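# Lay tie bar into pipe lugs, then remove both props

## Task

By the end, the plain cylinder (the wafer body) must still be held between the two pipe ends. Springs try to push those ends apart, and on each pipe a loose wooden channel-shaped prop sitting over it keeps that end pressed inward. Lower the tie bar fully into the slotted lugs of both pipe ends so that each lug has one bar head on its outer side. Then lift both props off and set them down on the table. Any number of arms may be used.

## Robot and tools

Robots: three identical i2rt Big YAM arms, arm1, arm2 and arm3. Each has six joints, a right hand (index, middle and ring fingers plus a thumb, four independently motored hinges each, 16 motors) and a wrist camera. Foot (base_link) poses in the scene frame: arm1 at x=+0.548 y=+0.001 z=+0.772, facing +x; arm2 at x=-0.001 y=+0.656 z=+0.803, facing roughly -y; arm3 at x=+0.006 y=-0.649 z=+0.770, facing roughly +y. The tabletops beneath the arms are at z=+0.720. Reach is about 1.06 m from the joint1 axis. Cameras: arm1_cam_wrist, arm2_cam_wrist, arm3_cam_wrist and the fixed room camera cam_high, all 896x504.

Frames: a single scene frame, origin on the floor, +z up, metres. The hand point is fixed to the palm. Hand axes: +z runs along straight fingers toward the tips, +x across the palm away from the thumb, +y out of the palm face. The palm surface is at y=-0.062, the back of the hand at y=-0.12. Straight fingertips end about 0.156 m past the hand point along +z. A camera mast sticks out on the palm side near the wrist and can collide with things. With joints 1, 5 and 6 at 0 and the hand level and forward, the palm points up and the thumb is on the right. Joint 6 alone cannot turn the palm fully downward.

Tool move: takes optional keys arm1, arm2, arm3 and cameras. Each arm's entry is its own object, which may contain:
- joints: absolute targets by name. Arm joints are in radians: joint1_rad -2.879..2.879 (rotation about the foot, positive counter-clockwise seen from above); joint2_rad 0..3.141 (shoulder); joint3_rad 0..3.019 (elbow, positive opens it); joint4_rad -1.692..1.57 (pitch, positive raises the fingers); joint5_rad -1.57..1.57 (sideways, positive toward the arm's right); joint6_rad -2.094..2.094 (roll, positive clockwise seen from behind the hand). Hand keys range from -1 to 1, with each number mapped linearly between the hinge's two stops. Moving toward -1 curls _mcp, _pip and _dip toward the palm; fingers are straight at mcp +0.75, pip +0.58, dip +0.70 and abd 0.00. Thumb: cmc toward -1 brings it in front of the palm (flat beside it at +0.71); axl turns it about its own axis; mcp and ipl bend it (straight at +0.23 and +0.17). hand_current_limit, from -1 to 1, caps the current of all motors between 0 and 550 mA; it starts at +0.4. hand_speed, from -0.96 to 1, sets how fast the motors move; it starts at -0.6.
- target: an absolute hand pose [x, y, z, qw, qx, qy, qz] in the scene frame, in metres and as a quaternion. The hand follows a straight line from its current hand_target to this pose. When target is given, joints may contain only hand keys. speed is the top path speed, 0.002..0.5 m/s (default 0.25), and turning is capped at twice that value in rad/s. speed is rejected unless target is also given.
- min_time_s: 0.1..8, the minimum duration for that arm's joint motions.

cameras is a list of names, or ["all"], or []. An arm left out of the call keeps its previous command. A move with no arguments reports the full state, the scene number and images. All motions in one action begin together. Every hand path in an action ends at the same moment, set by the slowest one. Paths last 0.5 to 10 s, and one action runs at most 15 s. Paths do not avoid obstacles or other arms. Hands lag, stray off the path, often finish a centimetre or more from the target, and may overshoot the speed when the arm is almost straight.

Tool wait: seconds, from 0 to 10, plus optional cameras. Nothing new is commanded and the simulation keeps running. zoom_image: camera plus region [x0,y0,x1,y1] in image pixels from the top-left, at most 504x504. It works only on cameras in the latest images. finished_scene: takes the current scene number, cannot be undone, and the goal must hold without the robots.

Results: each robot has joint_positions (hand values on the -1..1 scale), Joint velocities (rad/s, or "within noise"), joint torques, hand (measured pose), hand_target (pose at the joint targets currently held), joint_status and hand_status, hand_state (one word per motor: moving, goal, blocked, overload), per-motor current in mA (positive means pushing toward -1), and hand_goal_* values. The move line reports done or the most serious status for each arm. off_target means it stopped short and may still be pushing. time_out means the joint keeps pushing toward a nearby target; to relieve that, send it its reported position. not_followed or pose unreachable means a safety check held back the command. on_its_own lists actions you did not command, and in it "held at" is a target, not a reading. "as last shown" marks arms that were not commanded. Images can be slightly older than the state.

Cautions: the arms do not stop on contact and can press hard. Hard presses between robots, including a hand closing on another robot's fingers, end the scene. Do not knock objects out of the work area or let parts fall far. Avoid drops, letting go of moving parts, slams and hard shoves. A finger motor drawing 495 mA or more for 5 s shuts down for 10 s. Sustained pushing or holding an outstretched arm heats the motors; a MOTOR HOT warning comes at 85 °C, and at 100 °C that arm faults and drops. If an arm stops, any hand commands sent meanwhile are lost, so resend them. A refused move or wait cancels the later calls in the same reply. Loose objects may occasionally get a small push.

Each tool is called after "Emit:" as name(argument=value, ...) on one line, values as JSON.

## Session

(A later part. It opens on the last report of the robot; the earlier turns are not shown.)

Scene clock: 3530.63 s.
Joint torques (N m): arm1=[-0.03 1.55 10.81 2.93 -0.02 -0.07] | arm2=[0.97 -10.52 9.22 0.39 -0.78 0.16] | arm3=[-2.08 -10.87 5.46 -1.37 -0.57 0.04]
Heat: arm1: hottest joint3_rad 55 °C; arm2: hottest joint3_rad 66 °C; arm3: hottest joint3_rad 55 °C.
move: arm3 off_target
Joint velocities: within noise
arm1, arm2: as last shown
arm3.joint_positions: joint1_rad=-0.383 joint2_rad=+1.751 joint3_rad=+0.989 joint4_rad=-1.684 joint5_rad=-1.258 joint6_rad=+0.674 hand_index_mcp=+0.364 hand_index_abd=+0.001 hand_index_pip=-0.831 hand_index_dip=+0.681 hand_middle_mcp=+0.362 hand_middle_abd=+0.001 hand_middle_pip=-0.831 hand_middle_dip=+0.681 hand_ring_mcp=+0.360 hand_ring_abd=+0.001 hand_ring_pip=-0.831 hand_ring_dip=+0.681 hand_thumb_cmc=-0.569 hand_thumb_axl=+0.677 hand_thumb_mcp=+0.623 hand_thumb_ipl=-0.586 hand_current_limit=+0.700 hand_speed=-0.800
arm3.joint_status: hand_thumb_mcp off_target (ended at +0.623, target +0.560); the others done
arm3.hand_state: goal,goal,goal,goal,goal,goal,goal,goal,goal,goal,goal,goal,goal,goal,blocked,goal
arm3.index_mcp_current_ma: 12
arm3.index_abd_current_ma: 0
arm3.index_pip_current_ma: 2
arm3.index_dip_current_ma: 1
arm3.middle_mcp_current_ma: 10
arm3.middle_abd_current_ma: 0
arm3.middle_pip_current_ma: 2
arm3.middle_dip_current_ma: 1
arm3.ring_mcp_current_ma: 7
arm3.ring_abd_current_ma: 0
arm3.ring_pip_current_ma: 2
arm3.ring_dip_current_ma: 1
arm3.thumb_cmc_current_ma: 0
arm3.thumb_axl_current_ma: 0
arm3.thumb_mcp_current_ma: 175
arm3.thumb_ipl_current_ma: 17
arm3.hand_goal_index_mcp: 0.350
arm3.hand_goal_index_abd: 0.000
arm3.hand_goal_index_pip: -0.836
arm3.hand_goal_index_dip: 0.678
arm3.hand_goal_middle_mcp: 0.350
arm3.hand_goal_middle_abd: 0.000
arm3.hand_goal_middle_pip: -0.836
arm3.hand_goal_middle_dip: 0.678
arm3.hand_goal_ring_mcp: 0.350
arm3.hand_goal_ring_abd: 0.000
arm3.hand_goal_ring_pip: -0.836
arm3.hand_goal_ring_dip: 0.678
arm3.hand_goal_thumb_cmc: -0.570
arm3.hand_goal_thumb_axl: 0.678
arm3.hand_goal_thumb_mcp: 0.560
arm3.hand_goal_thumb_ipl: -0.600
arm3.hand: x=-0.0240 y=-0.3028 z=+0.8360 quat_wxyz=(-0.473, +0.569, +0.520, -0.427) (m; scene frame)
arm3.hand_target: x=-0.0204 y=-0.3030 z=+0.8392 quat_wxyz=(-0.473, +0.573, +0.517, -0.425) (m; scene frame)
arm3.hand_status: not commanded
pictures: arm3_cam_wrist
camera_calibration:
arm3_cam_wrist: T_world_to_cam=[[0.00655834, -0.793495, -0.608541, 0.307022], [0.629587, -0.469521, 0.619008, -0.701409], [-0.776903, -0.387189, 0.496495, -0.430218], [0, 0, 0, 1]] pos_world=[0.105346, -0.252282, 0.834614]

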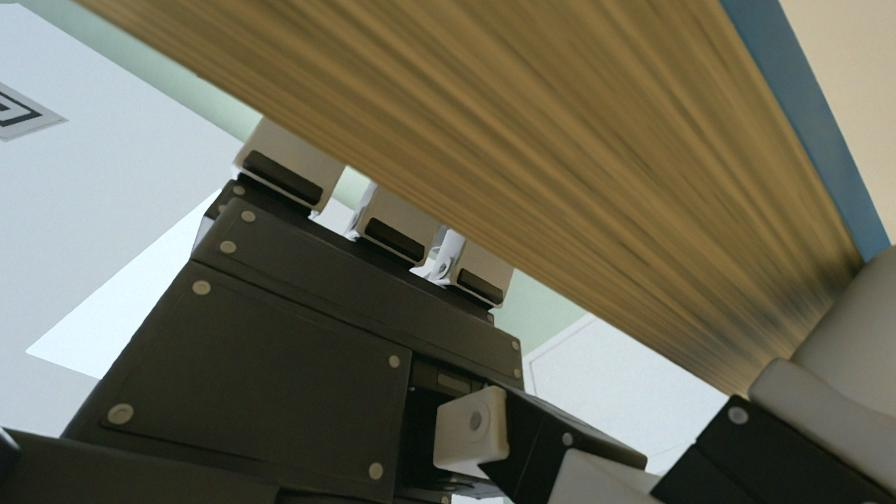

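Emit:
move(arm3={"joints":{"hand_index_mcp":0.17,"hand_middle_mcp":0.17,"hand_ring_mcp":0.17,"hand_index_pip":-0.91,"hand_middle_pip":-0.91,"hand_ring_pip":-0.91,"hand_index_dip":0.6,"hand_middle_dip":0.6,"hand_ring_dip":0.6,"hand_thumb_mcp":0.47,"hand_thumb_ipl":-0.69}})

Emit:
move(arm3={"target":[-0.021,-0.303,0.862,-0.4751,0.5658,0.5167,-0.4335],"speed":0.05}, cameras=["arm3_cam_wrist","arm1_cam_wrist"])

Emit:
zoom_image(camera="arm1_cam_wrist", region=[560, 0, 760, 200])

Scene clock: 3542.20 s.
Joint torques (N m): arm1=[-0.73 2.02 10.71 2.76 0.04 -0.09] | arm2=[1.08 -10.58 9.21 0.36 -0.78 0.15] | arm3=[-2.49 -10.87 5.48 -1.42 -0.58 0.08]
Heat: arm1: hottest joint3_rad 55 °C; arm2: hottest joint3_rad 68 °C; arm3: hottest joint3_rad 55 °C.
move: arm3 off_target
Joint velocities: within noise
arm1: as last shown
arm2.joint_positions: joint1_rad=+0.582 joint2_rad=+1.525 joint3_rad=+0.778 joint4_rad=-0.350 joint5_rad=-1.171 joint6_rad=+2.069 hand_index_mcp=+0.735 hand_index_abd=-0.002 hand_index_pip=-0.809 hand_index_dip=+0.663 hand_middle_mcp=+0.732 hand_middle_abd=-0.003 hand_middle_pip=-0.819 hand_middle_dip=+0.653 hand_ring_mcp=-0.334 hand_ring_abd=-0.003 hand_ring_pip=+0.952 hand_ring_dip=+0.983 hand_thumb_cmc=-0.569 hand_thumb_axl=+0.677 hand_thumb_mcp=+0.799 hand_thumb_ipl=-0.578 hand_current_limit=+0.700 hand_speed=-0.600
arm2.joint_status: not commanded
arm2.hand_state: goal,goal,goal,goal,goal,goal,goal,goal,overload,goal,goal,goal,goal,goal,goal,goal
arm2.index_mcp_current_ma: -18
arm2.index_abd_current_ma: -1
arm2.index_pip_current_ma: 3
arm2.index_dip_current_ma: 2
arm2.middle_mcp_current_ma: -22
arm2.middle_abd_current_ma: -1
arm2.middle_pip_current_ma: 3
arm2.middle_dip_current_ma: 2
arm2.ring_mcp_current_ma: 0
arm2.ring_abd_current_ma: -1
arm2.ring_pip_current_ma: 1
arm2.ring_dip_current_ma: 1
arm2.thumb_cmc_current_ma: 0
arm2.thumb_axl_current_ma: 0
arm2.thumb_mcp_current_ma: 0
arm2.thumb_ipl_current_ma: 1
arm2.hand_goal_index_mcp: 0.750
arm2.hand_goal_index_abd: 0.000
arm2.hand_goal_index_pip: -0.814
arm2.hand_goal_index_dip: 0.660
arm2.hand_goal_middle_mcp: 0.750
arm2.hand_goal_middle_abd: 0.000
arm2.hand_goal_middle_pip: -0.824
arm2.hand_goal_middle_dip: 0.650
arm2.hand_goal_ring_mcp: 0.754
arm2.hand_goal_ring_abd: 0.000
arm2.hand_goal_ring_pip: 0.950
arm2.hand_goal_ring_dip: 0.980
arm2.hand_goal_thumb_cmc: -0.570
arm2.hand_goal_thumb_axl: 0.678
arm2.hand_goal_thumb_mcp: 0.800
arm2.hand_goal_thumb_ipl: -0.580
arm2.hand: x=+0.3380 y=+0.4201 z=+0.8515 quat_wxyz=(-0.485, +0.693, -0.434, +0.310) (m; scene frame)
arm2.hand_target: x=+0.3511 y=+0.4104 z=+0.8702 quat_wxyz=(-0.480, +0.698, -0.423, +0.321) (m; scene frame)
arm2.hand_status: not commanded
arm3.joint_positions: joint1_rad=-0.380 joint2_rad=+1.751 joint3_rad=+0.989 joint4_rad=-1.684 joint5_rad=-1.258 joint6_rad=+0.671 hand_index_mcp=+0.341 hand_index_abd=+0.001 hand_index_pip=-0.847 hand_index_dip=+0.632 hand_middle_mcp=+0.338 hand_middle_abd=+0.001 hand_middle_pip=-0.847 hand_middle_dip=+0.635 hand_ring_mcp=+0.333 hand_ring_abd=+0.001 hand_ring_pip=-0.846 hand_ring_dip=+0.638 hand_thumb_cmc=-0.568 hand_thumb_axl=+0.677 hand_thumb_mcp=+0.633 hand_thumb_ipl=-0.586 hand_current_limit=+0.700 hand_speed=-0.800
arm3.joint_status: hand_index_mcp off_target (ended at +0.341, target +0.170); hand_index_pip off_target (ended at -0.847, target -0.910); hand_index_dip off_target (ended at +0.632, target +0.600); hand_middle_mcp off_target (ended at +0.338, target +0.170); hand_middle_pip off_target (ended at -0.847, target -0.910); hand_middle_dip off_target (ended at +0.635, target +0.600); hand_ring_mcp off_target (ended at +0.333, target +0.170); hand_ring_pip off_target (ended at -0.846, target -0.910); hand_ring_dip off_target (ended at +0.638, target +0.600); hand_thumb_mcp off_target (ended at +0.633, target +0.470); hand_thumb_ipl off_target (ended at -0.586, target -0.690)
arm3.hand_state: blocked,goal,blocked,blocked,blocked,goal,blocked,blocked,blocked,goal,blocked,blocked,goal,goal,blocked,blocked
arm3.index_mcp_current_ma: 467
arm3.index_abd_current_ma: 0
arm3.index_pip_current_ma: 116
arm3.index_dip_current_ma: 40
arm3.middle_mcp_current_ma: 467
arm3.middle_abd_current_ma: 0
arm3.middle_pip_current_ma: 115
arm3.middle_dip_current_ma: 47
arm3.ring_mcp_current_ma: 467
arm3.ring_abd_current_ma: 0
arm3.ring_pip_current_ma: 119
arm3.ring_dip_current_ma: 54
arm3.thumb_cmc_current_ma: 1
arm3.thumb_axl_current_ma: 0
arm3.thumb_mcp_current_ma: 467
arm3.thumb_ipl_current_ma: 410
arm3.hand_goal_index_mcp: 0.170
arm3.hand_goal_index_abd: 0.000
arm3.hand_goal_index_pip: -0.910
arm3.hand_goal_index_dip: 0.600
arm3.hand_goal_middle_mcp: 0.170
arm3.hand_goal_middle_abd: 0.000
arm3.hand_goal_middle_pip: -0.910
arm3.hand_goal_middle_dip: 0.600
arm3.hand_goal_ring_mcp: 0.170
arm3.hand_goal_ring_abd: 0.000
arm3.hand_goal_ring_pip: -0.910
arm3.hand_goal_ring_dip: 0.600
arm3.hand_goal_thumb_cmc: -0.570
arm3.hand_goal_thumb_axl: 0.678
arm3.hand_goal_thumb_mcp: 0.470
arm3.hand_goal_thumb_ipl: -0.690
arm3.hand: x=-0.0249 y=-0.3026 z=+0.8360 quat_wxyz=(-0.473, +0.568, +0.522, -0.426) (m; scene frame)
arm3.hand_target: x=-0.0205 y=-0.3030 z=+0.8393 quat_wxyz=(-0.473, +0.573, +0.517, -0.425) (m; scene frame)
arm3.hand_status: not commanded
pictures: none

Scene clock: 3543.23 s.
Joint torques (N m): arm1=[0.26 2.55 10.76 2.66 0.05 -0.06] | arm2=[1.08 -10.52 9.21 0.39 -0.78 0.16] | arm3=[-2.2 -11.99 6.34 -1.35 -0.71 0.6]
Heat: arm1: hottest joint3_rad 55 °C; arm2: hottest joint3_rad 68 °C; arm3: hottest joint3_rad 55 °C.
move: arm3 off_target
Joint velocities: within noise
arm1, arm2: as last shown
arm3.joint_positions: joint1_rad=-0.376 joint2_rad=+1.703 joint3_rad=+0.989 joint4_rad=-1.683 joint5_rad=-1.259 joint6_rad=+0.693 hand_index_mcp=+0.300 hand_index_abd=+0.001 hand_index_pip=-0.847 hand_index_dip=+0.629 hand_middle_mcp=+0.287 hand_middle_abd=+0.001 hand_middle_pip=-0.848 hand_middle_dip=+0.630 hand_ring_mcp=+0.272 hand_ring_abd=+0.001 hand_ring_pip=-0.850 hand_ring_dip=+0.631 hand_thumb_cmc=-0.559 hand_thumb_axl=+0.677 hand_thumb_mcp=+0.670 hand_thumb_ipl=-0.586 hand_current_limit=+0.700 hand_speed=-0.800
arm3.joint_status: not commanded
arm3.hand_state: blocked,goal,blocked,blocked,blocked,goal,blocked,blocked,blocked,goal,blocked,blocked,goal,goal,blocked,blocked
arm3.index_mcp_current_ma: 405
arm3.index_abd_current_ma: 0
arm3.index_pip_current_ma: 116
arm3.index_dip_current_ma: 35
arm3.middle_mcp_current_ma: 340
arm3.middle_abd_current_ma: 0
arm3.middle_pip_current_ma: 112
arm3.middle_dip_current_ma: 36
arm3.ring_mcp_current_ma: 275
arm3.ring_abd_current_ma: 0
arm3.ring_pip_current_ma: 108
arm3.ring_dip_current_ma: 38
arm3.thumb_cmc_current_ma: 8
arm3.thumb_axl_current_ma: 0
arm3.thumb_mcp_current_ma: 468
arm3.thumb_ipl_current_ma: 410
arm3.hand_goal_index_mcp: 0.170
arm3.hand_goal_index_abd: 0.000
arm3.hand_goal_index_pip: -0.910
arm3.hand_goal_index_dip: 0.600
arm3.hand_goal_middle_mcp: 0.170
arm3.hand_goal_middle_abd: 0.000
arm3.hand_goal_middle_pip: -0.910
arm3.hand_goal_middle_dip: 0.600
arm3.hand_goal_ring_mcp: 0.170
arm3.hand_goal_ring_abd: 0.000
arm3.hand_goal_ring_pip: -0.910
arm3.hand_goal_ring_dip: 0.600
arm3.hand_goal_thumb_cmc: -0.570
arm3.hand_goal_thumb_axl: 0.678
arm3.hand_goal_thumb_mcp: 0.470
arm3.hand_goal_thumb_ipl: -0.690
arm3.on_its_own: hand_index_mcp moved -0.041 toward your old target +0.170; hand_middle_mcp moved -0.051 toward your old target +0.170; hand_ring_mcp moved -0.061 toward your old target +0.170
arm3.hand: x=-0.0257 y=-0.3018 z=+0.8504 quat_wxyz=(-0.476, +0.565, +0.530, -0.416) (m; scene frame)
arm3.hand_target: x=-0.0217 y=-0.3029 z=+0.8614 quat_wxyz=(-0.472, +0.578, +0.518, -0.418) (m; scene frame)
arm3.hand_status: off_target (0.013 m and 2.5 deg from the pose sent, 0.026 m and 1.1 deg at the start; a joint's target at an end of its range on 31 of 31 steps)
pictures: arm1_cam_wrist, arm3_cam_wrist
camera_calibration:
arm1_cam_wrist: T_world_to_cam=[[-0.595028, 0.706711, -0.382755, 0.825602], [0.803705, 0.523063, -0.28366, 0.119501], [-0.000261056, -0.476408, -0.879224, 1.2687], [0, 0, 0, 1]] pos_world=[0.395544, -0.0415526, 1.46537]
arm3_cam_wrist: T_world_to_cam=[[0.0170061, -0.776266, -0.630176, 0.34056], [0.622517, -0.484986, 0.614216, -0.709503], [-0.782421, -0.402741, 0.474991, -0.42486], [0, 0, 0, 1]] pos_world=[0.103467, -0.250842, 0.852206]

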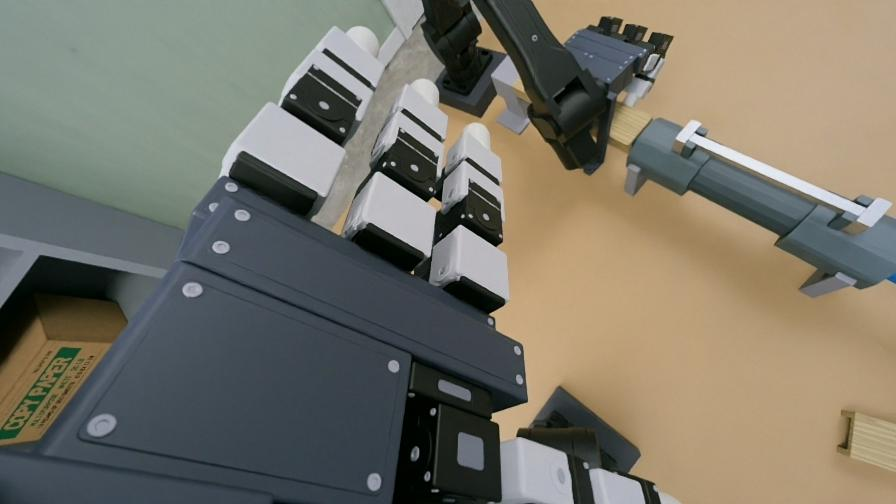

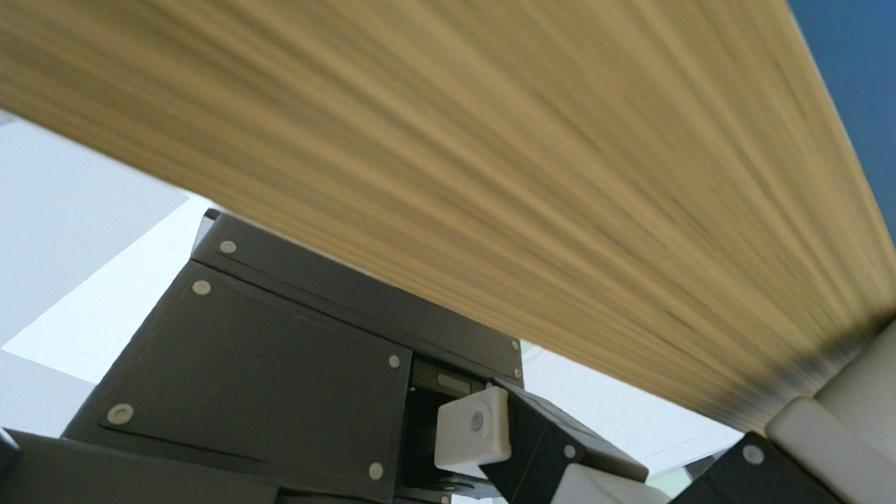

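Scaled by 2.520 from the camera's 896x504 image, which has a finer 1280x720 frame.

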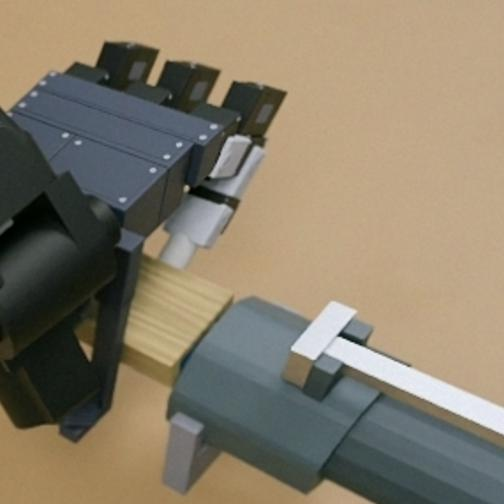

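Emit:
move(arm3={"target":[-0.021,-0.303,0.885,-0.4751,0.5658,0.5167,-0.4335],"speed":0.05}, cameras=["arm3_cam_wrist","arm1_cam_wrist","cam_high"])

Emit:
zoom_image(camera="arm1_cam_wrist", region=[560, 0, 760, 200])

Scene clock: 3556.30 s.
Joint torques (N m): arm1=[0.21 1.61 10.77 3.08 -0.01 -0.06] | arm2=[1.03 -10.52 9.2 0.4 -0.79 0.16] | arm3=[-2.02 -10.34 7.76 -1.35 -0.65 0.81]
Heat: arm1: hottest joint3_rad 55 °C; arm2: hottest joint3_rad 69 °C; arm3: hottest joint3_rad 55 °C.
move: arm3 off_target
Joint velocities: arm1=[-0.005 -0.005 0.017 -0.007 -0.007 -0.168] | arm2=[within noise] | arm3=[within noise]
arm1.joint_positions: joint1_rad=+0.739 joint2_rad=+0.529 joint3_rad=+1.363 joint4_rad=-1.256 joint5_rad=-0.064 joint6_rad=+1.052 hand_index_mcp=+0.756 hand_index_abd=+0.001 hand_index_pip=+0.577 hand_index_dip=+0.696 hand_middle_mcp=+0.756 hand_middle_abd=+0.001 hand_middle_pip=+0.577 hand_middle_dip=+0.696 hand_ring_mcp=+0.756 hand_ring_abd=+0.001 hand_ring_pip=+0.577 hand_ring_dip=+0.696 hand_thumb_cmc=+0.715 hand_thumb_axl=+0.677 hand_thumb_mcp=+0.226 hand_thumb_ipl=+0.168 hand_current_limit=+0.400 hand_speed=-0.600
arm1.joint_status: not commanded
arm1.hand_state: goal,goal,goal,goal,goal,goal,goal,goal,goal,goal,goal,goal,goal,goal,goal,goal
arm1.index_mcp_current_ma: 5
arm1.index_abd_current_ma: 1
arm1.index_pip_current_ma: 1
arm1.index_dip_current_ma: 0
arm1.middle_mcp_current_ma: 5
arm1.middle_abd_current_ma: 1
arm1.middle_pip_current_ma: 1
arm1.middle_dip_current_ma: 0
arm1.ring_mcp_current_ma: 5
arm1.ring_abd_current_ma: 1
arm1.ring_pip_current_ma: 1
arm1.ring_dip_current_ma: 0
arm1.thumb_cmc_current_ma: 3
arm1.thumb_axl_current_ma: -2
arm1.thumb_mcp_current_ma: 0
arm1.thumb_ipl_current_ma: -1
arm1.hand_goal_index_mcp: 0.754
arm1.hand_goal_index_abd: 0.000
arm1.hand_goal_index_pip: 0.576
arm1.hand_goal_index_dip: 0.696
arm1.hand_goal_middle_mcp: 0.754
arm1.hand_goal_middle_abd: 0.000
arm1.hand_goal_middle_pip: 0.576
arm1.hand_goal_middle_dip: 0.696
arm1.hand_goal_ring_mcp: 0.754
arm1.hand_goal_ring_abd: 0.000
arm1.hand_goal_ring_pip: 0.576
arm1.hand_goal_ring_dip: 0.696
arm1.hand_goal_thumb_cmc: 0.714
arm1.hand_goal_thumb_axl: 0.678
arm1.hand_goal_thumb_mcp: 0.226
arm1.hand_goal_thumb_ipl: 0.168
arm1.hand: x=+0.3325 y=-0.0950 z=+1.3528 quat_wxyz=(-0.538, -0.506, +0.669, -0.084) (m; scene frame)
arm1.hand_target: x=+0.3367 y=-0.0946 z=+1.3622 quat_wxyz=(-0.547, -0.506, +0.661, -0.088) (m; scene frame)
arm1.hand_status: not commanded
arm2: as last shown
arm3.joint_positions: joint1_rad=-0.376 joint2_rad=+1.624 joint3_rad=+0.992 joint4_rad=-1.680 joint5_rad=-1.265 joint6_rad=+0.747 hand_index_mcp=+0.280 hand_index_abd=+0.001 hand_index_pip=-0.850 hand_index_dip=+0.627 hand_middle_mcp=+0.258 hand_middle_abd=+0.001 hand_middle_pip=-0.870 hand_middle_dip=+0.618 hand_ring_mcp=+0.231 hand_ring_abd=+0.001 hand_ring_pip=-0.888 hand_ring_dip=+0.609 hand_thumb_cmc=-0.547 hand_thumb_axl=+0.677 hand_thumb_mcp=+0.692 hand_thumb_ipl=-0.586 hand_current_limit=+0.700 hand_speed=-0.800
arm3.joint_status: not commanded
arm3.hand_state: blocked,goal,blocked,blocked,blocked,goal,blocked,goal,blocked,goal,blocked,goal,blocked,goal,blocked,blocked
arm3.index_mcp_current_ma: 309
arm3.index_abd_current_ma: 0
arm3.index_pip_current_ma: 108
arm3.index_dip_current_ma: 30
arm3.middle_mcp_current_ma: 218
arm3.middle_abd_current_ma: 0
arm3.middle_pip_current_ma: 56
arm3.middle_dip_current_ma: 16
arm3.ring_mcp_current_ma: 122
arm3.ring_abd_current_ma: 0
arm3.ring_pip_current_ma: 22
arm3.ring_dip_current_ma: 5
arm3.thumb_cmc_current_ma: 25
arm3.thumb_axl_current_ma: 0
arm3.thumb_mcp_current_ma: 467
arm3.thumb_ipl_current_ma: 410
arm3.hand_goal_index_mcp: 0.170
arm3.hand_goal_index_abd: 0.000
arm3.hand_goal_index_pip: -0.910
arm3.hand_goal_index_dip: 0.600
arm3.hand_goal_middle_mcp: 0.170
arm3.hand_goal_middle_abd: 0.000
arm3.hand_goal_middle_pip: -0.910
arm3.hand_goal_middle_dip: 0.600
arm3.hand_goal_ring_mcp: 0.170
arm3.hand_goal_ring_abd: 0.000
arm3.hand_goal_ring_pip: -0.910
arm3.hand_goal_ring_dip: 0.600
arm3.hand_goal_thumb_cmc: -0.570
arm3.hand_goal_thumb_axl: 0.678
arm3.hand_goal_thumb_mcp: 0.470
arm3.hand_goal_thumb_ipl: -0.690
arm3.on_its_own: hand_index_mcp moved -0.020 toward your old target +0.170; hand_middle_mcp moved -0.029 toward your old target +0.170; hand_middle_pip moved -0.022 toward your old target -0.910; hand_ring_mcp moved -0.041 toward your old target +0.170; hand_ring_pip moved -0.038 toward your old target -0.910; hand_ring_dip moved -0.022 to your old target +0.600
arm3.hand: x=-0.0250 y=-0.3011 z=+0.8757 quat_wxyz=(-0.483, +0.566, +0.536, -0.399) (m; scene frame)
arm3.hand_target: x=-0.0215 y=-0.3028 z=+0.8848 quat_wxyz=(-0.472, +0.585, +0.518, -0.410) (m; scene frame)
arm3.hand_status: off_target (0.010 m and 4.6 deg from the pose sent, 0.035 m and 2.5 deg at the start; a joint's target at an end of its range on 32 of 32 steps)
pictures: arm1_cam_wrist, arm3_cam_wrist, cam_high
camera_calibration:
arm1_cam_wrist: T_world_to_cam=[[-0.595028, 0.706711, -0.382755, 0.825602], [0.803705, 0.523063, -0.28366, 0.119501], [-0.000261056, -0.476408, -0.879224, 1.2687], [0, 0, 0, 1]] pos_world=[0.395544, -0.0415526, 1.46537]
arm3_cam_wrist: T_world_to_cam=[[0.0161955, -0.757905, -0.652164, 0.381723], [0.603309, -0.512728, 0.610843, -0.731163], [-0.797343, -0.403349, 0.448947, -0.413714], [0, 0, 0, 1]] pos_world=[0.105063, -0.252449, 0.881307]

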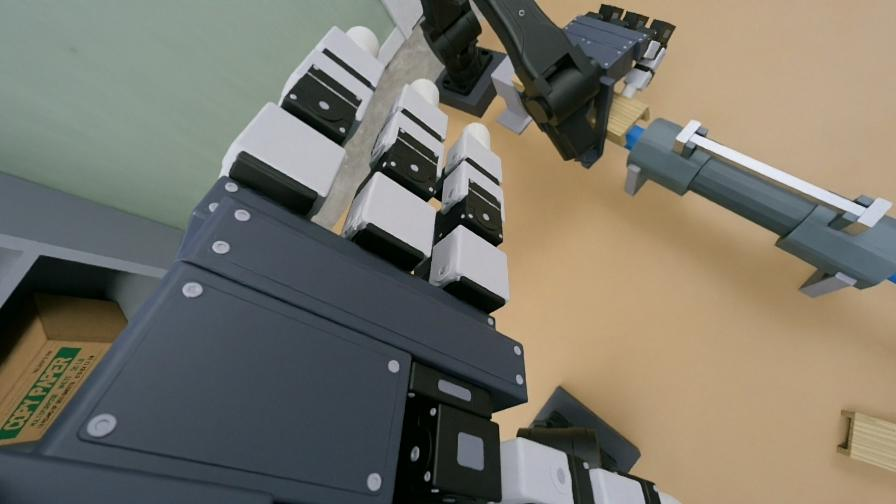

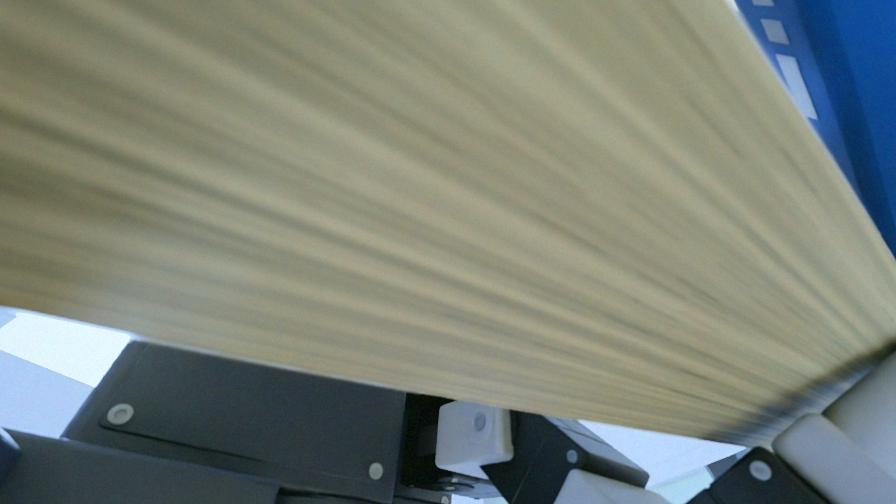

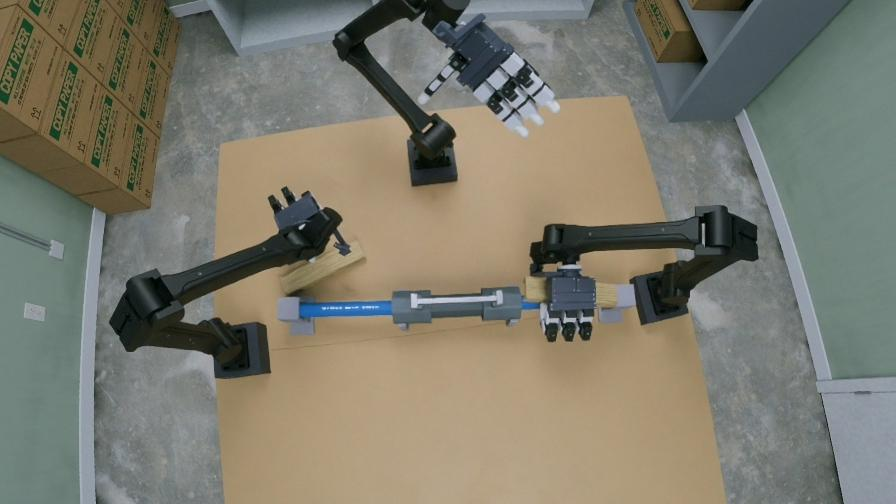

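Scaled by 2.520 from the camera's 896x504 image, which has a finer 1280x720 frame.

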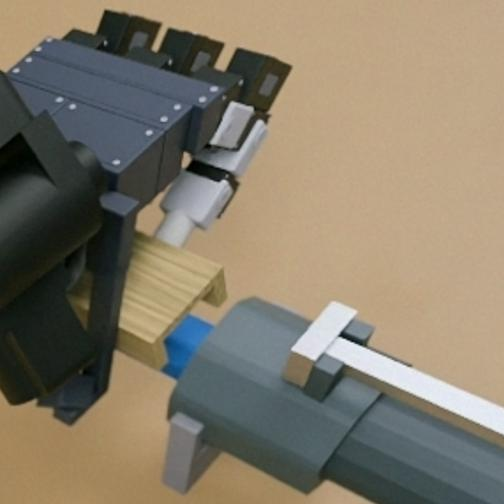

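Emit:
move(arm3={"target":[-0.021,-0.303,0.92,-0.4751,0.5658,0.5167,-0.4335],"speed":0.06}, cameras=["arm3_cam_wrist","arm1_cam_wrist","cam_high"])

Emit:
zoom_image(camera="arm1_cam_wrist", region=[560, 0, 760, 200])

Emit:
zoom_image(camera="cam_high", region=[490, 220, 650, 380])

Scene clock: 3566.57 s.
Joint torques (N m): arm1=[0.26 2.32 10.65 2.85 -0.01 -0.07] | arm2=[1.03 -10.52 9.2 0.38 -0.79 0.16] | arm3=[-1.61 -10.05 10.07 -1.25 -0.79 0.15]
Heat: arm1: hottest joint3_rad 55 °C; arm2: hottest joint3_rad 69 °C; arm3: hottest joint3_rad 56 °C.
move: arm3 off_target
Joint velocities: within noise
arm1, arm2: as last shown
arm3.joint_positions: joint1_rad=-0.376 joint2_rad=+1.540 joint3_rad=+0.998 joint4_rad=-1.680 joint5_rad=-1.265 joint6_rad=+0.917 hand_index_mcp=+0.280 hand_index_abd=+0.001 hand_index_pip=-0.850 hand_index_dip=+0.627 hand_middle_mcp=+0.258 hand_middle_abd=+0.001 hand_middle_pip=-0.870 hand_middle_dip=+0.618 hand_ring_mcp=+0.231 hand_ring_abd=+0.001 hand_ring_pip=-0.888 hand_ring_dip=+0.608 hand_thumb_cmc=-0.545 hand_thumb_axl=+0.677 hand_thumb_mcp=+0.692 hand_thumb_ipl=-0.586 hand_current_limit=+0.700 hand_speed=-0.800
arm3.joint_status: not commanded
arm3.hand_state: blocked,goal,blocked,blocked,blocked,goal,blocked,goal,blocked,goal,blocked,goal,blocked,goal,blocked,blocked
arm3.index_mcp_current_ma: 309
arm3.index_abd_current_ma: 0
arm3.index_pip_current_ma: 108
arm3.index_dip_current_ma: 30
arm3.middle_mcp_current_ma: 218
arm3.middle_abd_current_ma: 0
arm3.middle_pip_current_ma: 56
arm3.middle_dip_current_ma: 16
arm3.ring_mcp_current_ma: 121
arm3.ring_abd_current_ma: 0
arm3.ring_pip_current_ma: 22
arm3.ring_dip_current_ma: 5
arm3.thumb_cmc_current_ma: 28
arm3.thumb_axl_current_ma: 0
arm3.thumb_mcp_current_ma: 468
arm3.thumb_ipl_current_ma: 410
arm3.hand_goal_index_mcp: 0.170
arm3.hand_goal_index_abd: 0.000
arm3.hand_goal_index_pip: -0.910
arm3.hand_goal_index_dip: 0.600
arm3.hand_goal_middle_mcp: 0.170
arm3.hand_goal_middle_abd: 0.000
arm3.hand_goal_middle_pip: -0.910
arm3.hand_goal_middle_dip: 0.600
arm3.hand_goal_ring_mcp: 0.170
arm3.hand_goal_ring_abd: 0.000
arm3.hand_goal_ring_pip: -0.910
arm3.hand_goal_ring_dip: 0.600
arm3.hand_goal_thumb_cmc: -0.570
arm3.hand_goal_thumb_axl: 0.678
arm3.hand_goal_thumb_mcp: 0.470
arm3.hand_goal_thumb_ipl: -0.690
arm3.hand: x=-0.0265 y=-0.3126 z=+0.9050 quat_wxyz=(-0.466, +0.596, +0.510, -0.409) (m; scene frame)
arm3.hand_target: x=-0.0218 y=-0.3032 z=+0.9196 quat_wxyz=(-0.472, +0.595, +0.515, -0.398) (m; scene frame)
arm3.hand_status: off_target (0.019 m and 4.7 deg from the pose sent, 0.045 m and 4.6 deg at the start; a joint's target at an end of its range on 43 of 43 steps)
pictures: arm1_cam_wrist, arm3_cam_wrist, cam_high
camera_calibration:
arm1_cam_wrist: T_world_to_cam=[[-0.595028, 0.706711, -0.382755, 0.825602], [0.803705, 0.523063, -0.28366, 0.119501], [-0.000261056, -0.476408, -0.879224, 1.2687], [0, 0, 0, 1]] pos_world=[0.395544, -0.0415526, 1.46537]
arm3_cam_wrist: T_world_to_cam=[[-0.0101127, -0.807445, -0.589857, 0.31952], [0.5794, -0.485502, 0.654662, -0.78576], [-0.81498, -0.335143, 0.472743, -0.433378], [0, 0, 0, 1]] pos_world=[0.105307, -0.268737, 0.907755]

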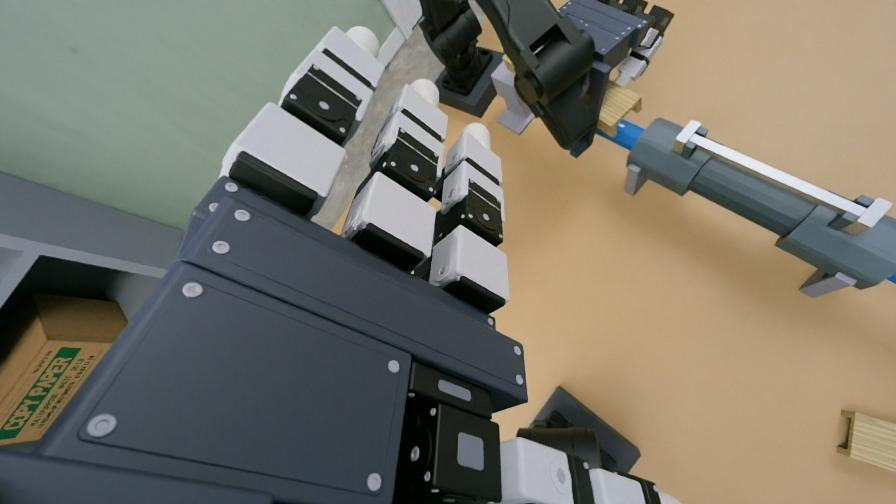

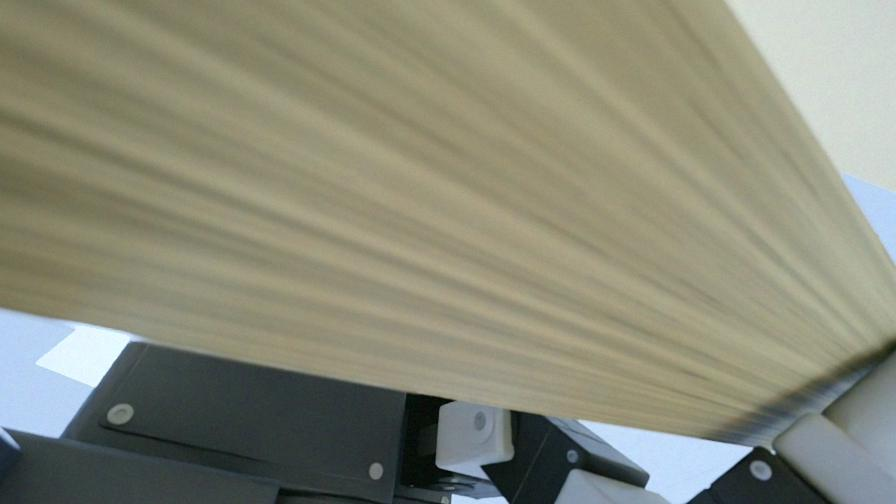

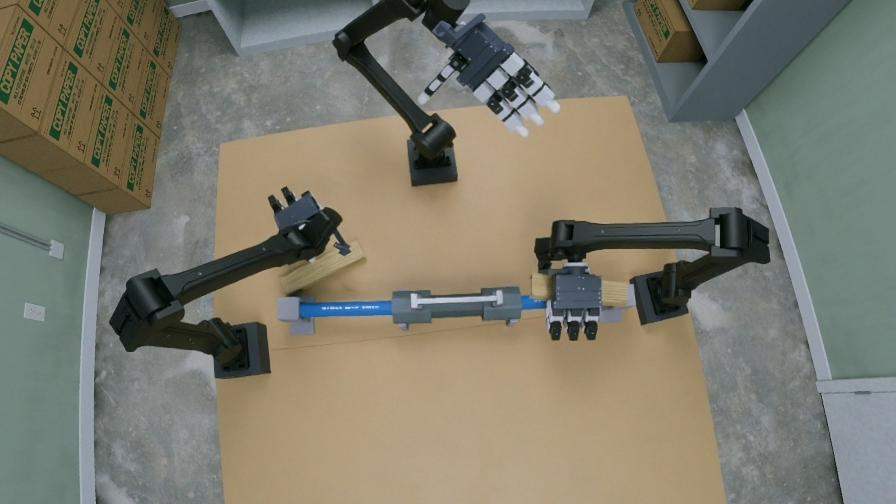

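Scaled by 2.520 from the camera's 896x504 image, which has a finer 1280x720 frame.

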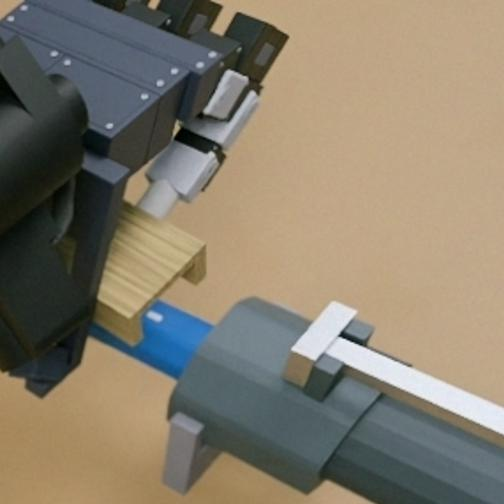

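Scaled by 3.150 from the camera's 896x504 image, which has a finer 1280x720 frame.

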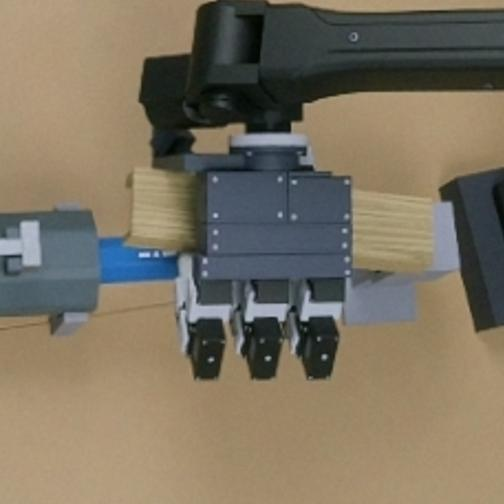

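Emit:
move(arm3={"target":[-0.021,-0.303,0.955,-0.4751,0.5658,0.5167,-0.4335],"speed":0.06})

Emit:
move(arm3={"target":[-0.021,-0.303,0.985,-0.4751,0.5658,0.5167,-0.4335],"speed":0.06}, cameras=["arm3_cam_wrist","arm1_cam_wrist","cam_high"])

Emit:
zoom_image(camera="cam_high", region=[490, 220, 650, 380])

Scene clock: 3576.07 s.
Joint torques (N m): arm1=[1.32 3.02 10.61 2.84 -0.05 -0.11] | arm2=[0.97 -10.64 9.22 0.36 -0.79 0.15] | arm3=[-1.44 -9.23 11.63 -1.1 -0.96 0.16]
Heat: arm1: hottest joint3_rad 55 °C; arm2: hottest joint3_rad 69 °C; arm3: hottest joint3_rad 58 °C.
move: arm3 off_target
Joint velocities: within noise
arm1, arm2: as last shown
arm3.joint_positions: joint1_rad=-0.376 joint2_rad=+1.461 joint3_rad=+1.022 joint4_rad=-1.680 joint5_rad=-1.265 joint6_rad=+1.026 hand_index_mcp=+0.280 hand_index_abd=+0.001 hand_index_pip=-0.850 hand_index_dip=+0.627 hand_middle_mcp=+0.258 hand_middle_abd=+0.001 hand_middle_pip=-0.870 hand_middle_dip=+0.618 hand_ring_mcp=+0.231 hand_ring_abd=+0.001 hand_ring_pip=-0.888 hand_ring_dip=+0.608 hand_thumb_cmc=-0.545 hand_thumb_axl=+0.677 hand_thumb_mcp=+0.692 hand_thumb_ipl=-0.586 hand_current_limit=+0.700 hand_speed=-0.800
arm3.joint_status: not commanded
arm3.hand_state: blocked,goal,blocked,blocked,blocked,goal,blocked,goal,blocked,goal,blocked,goal,blocked,goal,blocked,blocked
arm3.index_mcp_current_ma: 309
arm3.index_abd_current_ma: 0
arm3.index_pip_current_ma: 108
arm3.index_dip_current_ma: 30
arm3.middle_mcp_current_ma: 218
arm3.middle_abd_current_ma: 0
arm3.middle_pip_current_ma: 56
arm3.middle_dip_current_ma: 16
arm3.ring_mcp_current_ma: 121
arm3.ring_abd_current_ma: 0
arm3.ring_pip_current_ma: 22
arm3.ring_dip_current_ma: 5
arm3.thumb_cmc_current_ma: 28
arm3.thumb_axl_current_ma: 0
arm3.thumb_mcp_current_ma: 467
arm3.thumb_ipl_current_ma: 410
arm3.hand_goal_index_mcp: 0.170
arm3.hand_goal_index_abd: 0.000
arm3.hand_goal_index_pip: -0.910
arm3.hand_goal_index_dip: 0.600
arm3.hand_goal_middle_mcp: 0.170
arm3.hand_goal_middle_abd: 0.000
arm3.hand_goal_middle_pip: -0.910
arm3.hand_goal_middle_dip: 0.600
arm3.hand_goal_ring_mcp: 0.170
arm3.hand_goal_ring_abd: 0.000
arm3.hand_goal_ring_pip: -0.910
arm3.hand_goal_ring_dip: 0.600
arm3.hand_goal_thumb_cmc: -0.570
arm3.hand_goal_thumb_axl: 0.678
arm3.hand_goal_thumb_mcp: 0.470
arm3.hand_goal_thumb_ipl: -0.690
arm3.hand: x=-0.0259 y=-0.3148 z=+0.9360 quat_wxyz=(-0.465, +0.608, +0.504, -0.399) (m; scene frame)
arm3.hand_target: x=-0.0219 y=-0.3035 z=+0.9545 quat_wxyz=(-0.474, +0.604, +0.511, -0.386) (m; scene frame)
arm3.hand_status: off_target (0.023 m and 6.5 deg from the pose sent, 0.051 m and 4.7 deg at the start; a joint's target at an end of its range on 45 of 45 steps)
pictures: none

Scene clock: 3577.77 s.
Joint torques (N m): arm1=[1.08 1.44 10.8 2.69 -0.04 -0.09] | arm2=[1.03 -10.46 9.22 0.38 -0.79 0.15] | arm3=[-1.26 -9.05 12.36 -0.98 -1.04 0.17]
Heat: arm1: hottest joint3_rad 55 °C; arm2: hottest joint3_rad 69 °C; arm3: hottest joint3_rad 59 °C.
move: arm3 off_target
Joint velocities: within noise
arm1, arm2: as last shown
arm3.joint_positions: joint1_rad=-0.376 joint2_rad=+1.404 joint3_rad=+1.055 joint4_rad=-1.680 joint5_rad=-1.267 joint6_rad=+1.118 hand_index_mcp=+0.280 hand_index_abd=+0.001 hand_index_pip=-0.850 hand_index_dip=+0.627 hand_middle_mcp=+0.258 hand_middle_abd=+0.001 hand_middle_pip=-0.870 hand_middle_dip=+0.618 hand_ring_mcp=+0.231 hand_ring_abd=+0.001 hand_ring_pip=-0.888 hand_ring_dip=+0.608 hand_thumb_cmc=-0.545 hand_thumb_axl=+0.677 hand_thumb_mcp=+0.692 hand_thumb_ipl=-0.586 hand_current_limit=+0.700 hand_speed=-0.800
arm3.joint_status: not commanded
arm3.hand_state: blocked,goal,blocked,blocked,blocked,goal,blocked,goal,blocked,goal,blocked,goal,blocked,goal,blocked,blocked
arm3.index_mcp_current_ma: 309
arm3.index_abd_current_ma: 0
arm3.index_pip_current_ma: 108
arm3.index_dip_current_ma: 30
arm3.middle_mcp_current_ma: 218
arm3.middle_abd_current_ma: 0
arm3.middle_pip_current_ma: 56
arm3.middle_dip_current_ma: 16
arm3.ring_mcp_current_ma: 121
arm3.ring_abd_current_ma: 0
arm3.ring_pip_current_ma: 22
arm3.ring_dip_current_ma: 5
arm3.thumb_cmc_current_ma: 28
arm3.thumb_axl_current_ma: 0
arm3.thumb_mcp_current_ma: 467
arm3.thumb_ipl_current_ma: 410
arm3.hand_goal_index_mcp: 0.170
arm3.hand_goal_index_abd: 0.000
arm3.hand_goal_index_pip: -0.910
arm3.hand_goal_index_dip: 0.600
arm3.hand_goal_middle_mcp: 0.170
arm3.hand_goal_middle_abd: 0.000
arm3.hand_goal_middle_pip: -0.910
arm3.hand_goal_middle_dip: 0.600
arm3.hand_goal_ring_mcp: 0.170
arm3.hand_goal_ring_abd: 0.000
arm3.hand_goal_ring_pip: -0.910
arm3.hand_goal_ring_dip: 0.600
arm3.hand_goal_thumb_cmc: -0.570
arm3.hand_goal_thumb_axl: 0.678
arm3.hand_goal_thumb_mcp: 0.470
arm3.hand_goal_thumb_ipl: -0.690
arm3.hand: x=-0.0251 y=-0.3141 z=+0.9638 quat_wxyz=(-0.467, +0.617, +0.499, -0.390) (m; scene frame)
arm3.hand_target: x=-0.0220 y=-0.3035 z=+0.9845 quat_wxyz=(-0.477, +0.612, +0.507, -0.376) (m; scene frame)
arm3.hand_status: off_target (0.024 m and 8.0 deg from the pose sent, 0.051 m and 6.5 deg at the start; a joint's target at an end of its range on 51 of 51 steps)
pictures: arm1_cam_wrist, arm3_cam_wrist, cam_high
camera_calibration:
arm1_cam_wrist: T_world_to_cam=[[-0.595028, 0.706711, -0.382755, 0.825602], [0.803705, 0.523063, -0.28366, 0.119501], [-0.000261056, -0.476408, -0.879224, 1.2687], [0, 0, 0, 1]] pos_world=[0.395544, -0.0415526, 1.46537]
arm3_cam_wrist: T_world_to_cam=[[-0.0359665, -0.811055, -0.583863, 0.345474], [0.534548, -0.50925, 0.67448, -0.853497], [-0.844373, -0.287844, 0.451864, -0.426376], [0, 0, 0, 1]] pos_world=[0.10864, -0.277175, 0.97004]

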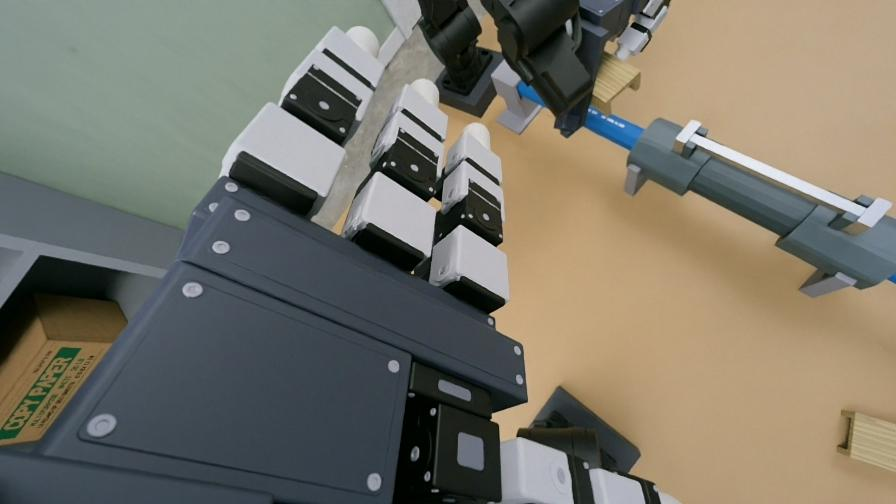

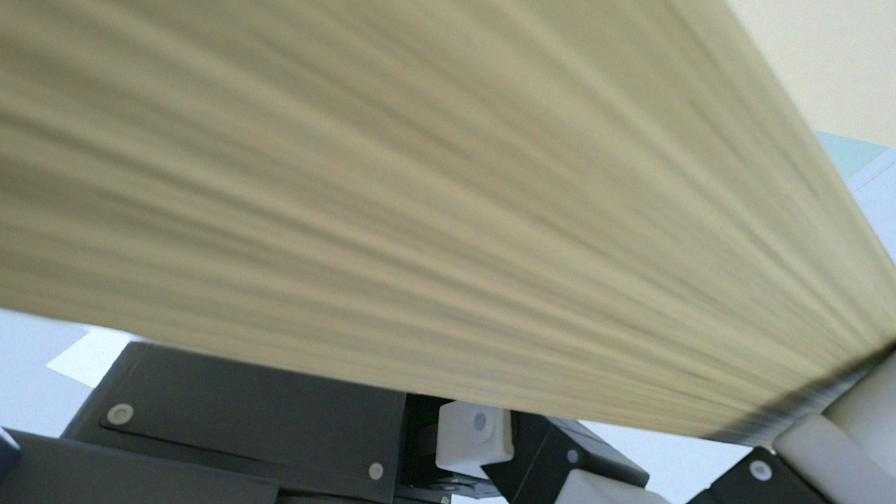

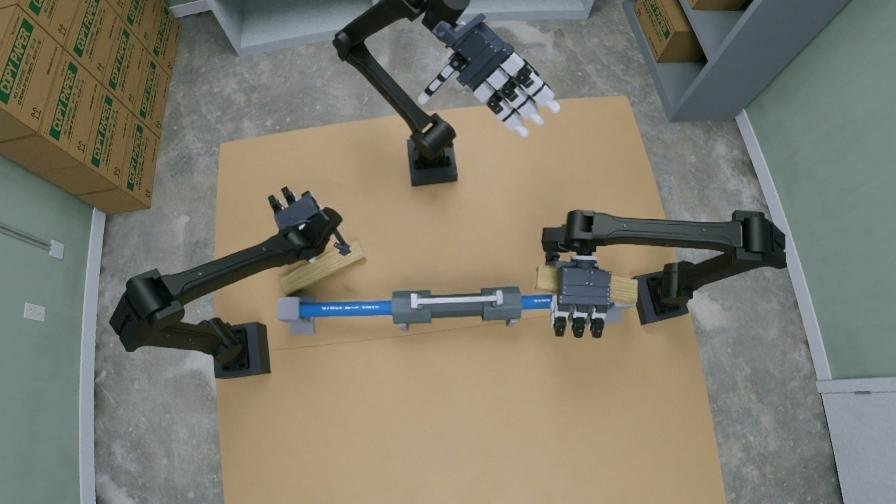

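Scaled by 3.150 from the camera's 896x504 image, which has a finer 1280x720 frame.

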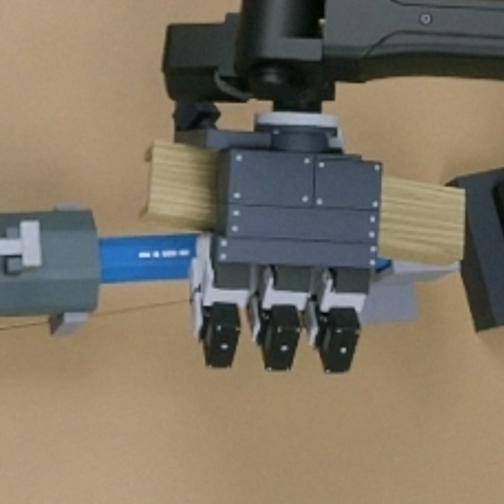

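Emit:
move(arm1={"joints":{"joint1_rad":0.4},"min_time_s":3}, arm3={"joints":{"joint1_rad":0.25},"min_time_s":4.5}, cameras=["arm3_cam_wrist","arm1_cam_wrist","cam_high"])

Emit:
zoom_image(camera="cam_high", region=[490, 240, 690, 440])

Scene clock: 3593.77 s.
Joint torques (N m): arm1=[-1.79 2.49 10.61 2.86 -0.03 -0.08] | arm2=[1.08 -10.46 9.21 0.39 -0.79 0.16] | arm3=[-0.62 -8.88 12.4 -0.92 -1.03 0.16]
Heat: arm1: hottest joint3_rad 55 °C; arm2: hottest joint3_rad 70 °C; arm3: hottest joint3_rad 60 °C.
move: arm1 done; arm3 done
Joint velocities: within noise
arm1.joint_positions: joint1_rad=+0.413 joint2_rad=+0.529 joint3_rad=+1.363 joint4_rad=-1.256 joint5_rad=-0.064 joint6_rad=+1.052 hand_index_mcp=+0.756 hand_index_abd=+0.001 hand_index_pip=+0.577 hand_index_dip=+0.696 hand_middle_mcp=+0.756 hand_middle_abd=+0.001 hand_middle_pip=+0.577 hand_middle_dip=+0.696 hand_ring_mcp=+0.756 hand_ring_abd=+0.001 hand_ring_pip=+0.577 hand_ring_dip=+0.696 hand_thumb_cmc=+0.715 hand_thumb_axl=+0.677 hand_thumb_mcp=+0.226 hand_thumb_ipl=+0.168 hand_current_limit=+0.400 hand_speed=-0.600
arm1.joint_status: all done
arm1.hand_state: goal,goal,goal,goal,goal,goal,goal,goal,goal,goal,goal,goal,goal,goal,goal,goal
arm1.index_mcp_current_ma: 5
arm1.index_abd_current_ma: 1
arm1.index_pip_current_ma: 1
arm1.index_dip_current_ma: 0
arm1.middle_mcp_current_ma: 5
arm1.middle_abd_current_ma: 1
arm1.middle_pip_current_ma: 1
arm1.middle_dip_current_ma: 0
arm1.ring_mcp_current_ma: 5
arm1.ring_abd_current_ma: 1
arm1.ring_pip_current_ma: 1
arm1.ring_dip_current_ma: 0
arm1.thumb_cmc_current_ma: 3
arm1.thumb_axl_current_ma: -2
arm1.thumb_mcp_current_ma: 0
arm1.thumb_ipl_current_ma: -1
arm1.hand_goal_index_mcp: 0.754
arm1.hand_goal_index_abd: 0.000
arm1.hand_goal_index_pip: 0.576
arm1.hand_goal_index_dip: 0.696
arm1.hand_goal_middle_mcp: 0.754
arm1.hand_goal_middle_abd: 0.000
arm1.hand_goal_middle_pip: 0.576
arm1.hand_goal_middle_dip: 0.696
arm1.hand_goal_ring_mcp: 0.754
arm1.hand_goal_ring_abd: 0.000
arm1.hand_goal_ring_pip: 0.576
arm1.hand_goal_ring_dip: 0.696
arm1.hand_goal_thumb_cmc: 0.714
arm1.hand_goal_thumb_axl: 0.678
arm1.hand_goal_thumb_mcp: 0.226
arm1.hand_goal_thumb_ipl: 0.168
arm1.hand: x=+0.3132 y=-0.0203 z=+1.3528 quat_wxyz=(-0.545, -0.390, +0.742, +0.004) (m; scene frame)
arm1.hand_target: x=+0.3169 y=-0.0157 z=+1.3622 quat_wxyz=(-0.554, -0.383, +0.739, +0.008) (m; scene frame)
arm1.hand_status: not commanded
arm2: as last shown
arm3.joint_positions: joint1_rad=+0.242 joint2_rad=+1.404 joint3_rad=+1.055 joint4_rad=-1.680 joint5_rad=-1.267 joint6_rad=+1.118 hand_index_mcp=+0.280 hand_index_abd=+0.001 hand_index_pip=-0.850 hand_index_dip=+0.627 hand_middle_mcp=+0.258 hand_middle_abd=+0.001 hand_middle_pip=-0.870 hand_middle_dip=+0.618 hand_ring_mcp=+0.231 hand_ring_abd=+0.001 hand_ring_pip=-0.888 hand_ring_dip=+0.608 hand_thumb_cmc=-0.545 hand_thumb_axl=+0.677 hand_thumb_mcp=+0.692 hand_thumb_ipl=-0.586 hand_current_limit=+0.700 hand_speed=-0.800
arm3.joint_status: all done
arm3.hand_state: blocked,goal,blocked,blocked,blocked,goal,blocked,goal,blocked,goal,blocked,goal,blocked,goal,blocked,blocked
arm3.index_mcp_current_ma: 309
arm3.index_abd_current_ma: 0
arm3.index_pip_current_ma: 108
arm3.index_dip_current_ma: 30
arm3.middle_mcp_current_ma: 218
arm3.middle_abd_current_ma: 0
arm3.middle_pip_current_ma: 56
arm3.middle_dip_current_ma: 16
arm3.ring_mcp_current_ma: 121
arm3.ring_abd_current_ma: 0
arm3.ring_pip_current_ma: 22
arm3.ring_dip_current_ma: 5
arm3.thumb_cmc_current_ma: 28
arm3.thumb_axl_current_ma: 0
arm3.thumb_mcp_current_ma: 467
arm3.thumb_ipl_current_ma: 410
arm3.hand_goal_index_mcp: 0.170
arm3.hand_goal_index_abd: 0.000
arm3.hand_goal_index_pip: -0.910
arm3.hand_goal_index_dip: 0.600
arm3.hand_goal_middle_mcp: 0.170
arm3.hand_goal_middle_abd: 0.000
arm3.hand_goal_middle_pip: -0.910
arm3.hand_goal_middle_dip: 0.600
arm3.hand_goal_ring_mcp: 0.170
arm3.hand_goal_ring_abd: 0.000
arm3.hand_goal_ring_pip: -0.910
arm3.hand_goal_ring_dip: 0.600
arm3.hand_goal_thumb_cmc: -0.570
arm3.hand_goal_thumb_axl: 0.678
arm3.hand_goal_thumb_mcp: 0.470
arm3.hand_goal_thumb_ipl: -0.690
arm3.hand: x=-0.2140 y=-0.3949 z=+0.9643 quat_wxyz=(-0.326, +0.436, +0.665, -0.511) (m; scene frame)
arm3.hand_target: x=-0.2198 y=-0.3863 z=+0.9849 quat_wxyz=(-0.337, +0.426, +0.673, -0.502) (m; scene frame)
arm3.hand_status: not commanded
pictures: arm1_cam_wrist, arm3_cam_wrist, cam_high
camera_calibration:
arm1_cam_wrist: T_world_to_cam=[[-0.336889, 0.859861, -0.383595, 0.684658], [0.929023, 0.237349, -0.283868, 0.0511864], [-0.153041, -0.452001, -0.878791, 1.35209], [0, 0, 0, 1]] pos_world=[0.390025, 0.0102866, 1.46537]
arm3_cam_wrist: T_world_to_cam=[[0.443164, -0.678827, -0.585491, 0.429769], [0.727635, -0.10909, 0.677235, -0.597257], [-0.523597, -0.72615, 0.445593, -0.707696], [0, 0, 0, 1]] pos_world=[-0.12642, -0.28731, 0.971454]

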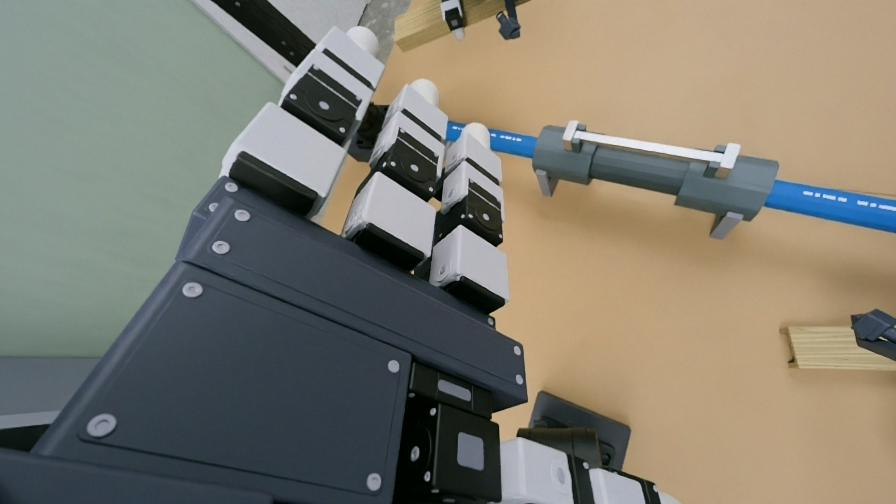

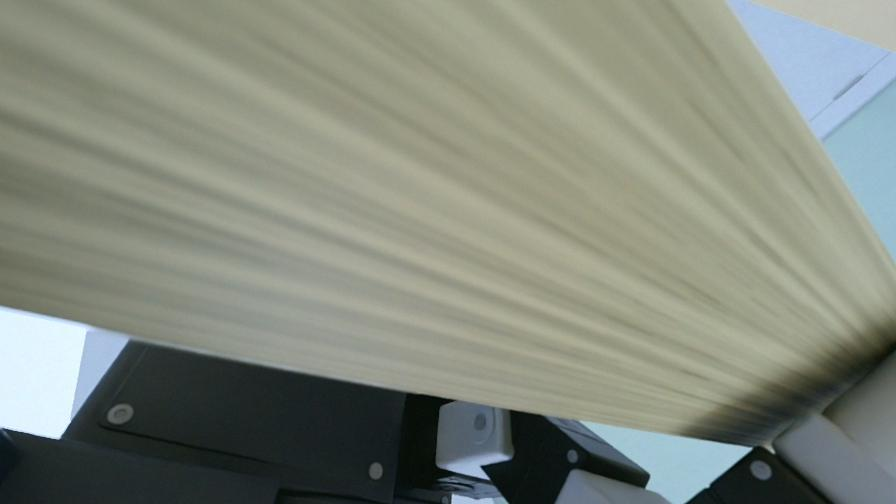

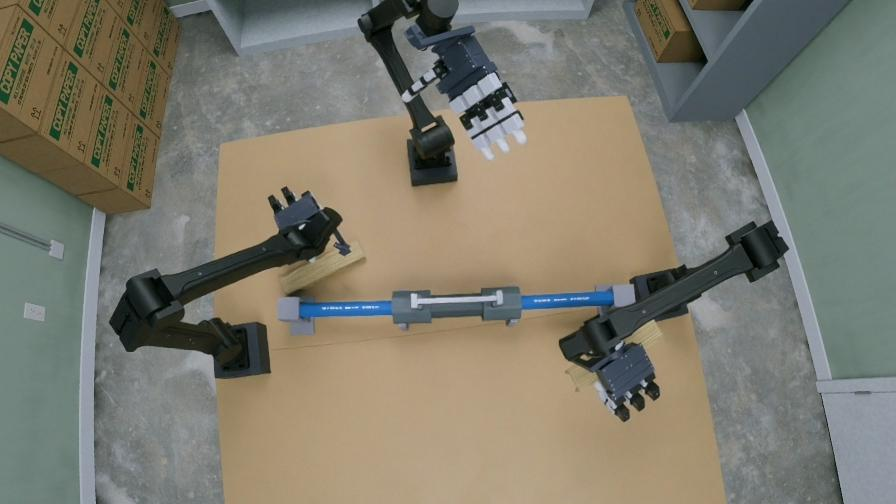

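Scaled by 2.520 from the camera's 896x504 image, which has a finer 1280x720 frame.

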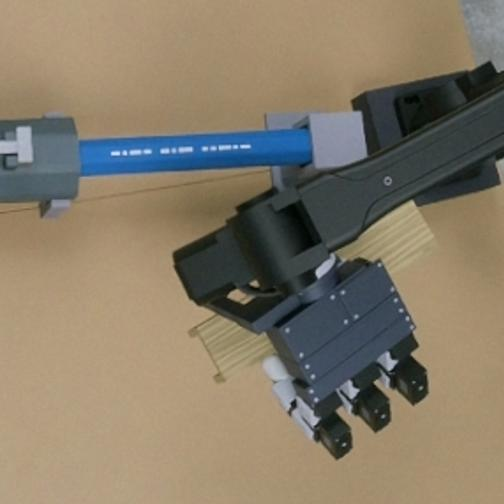

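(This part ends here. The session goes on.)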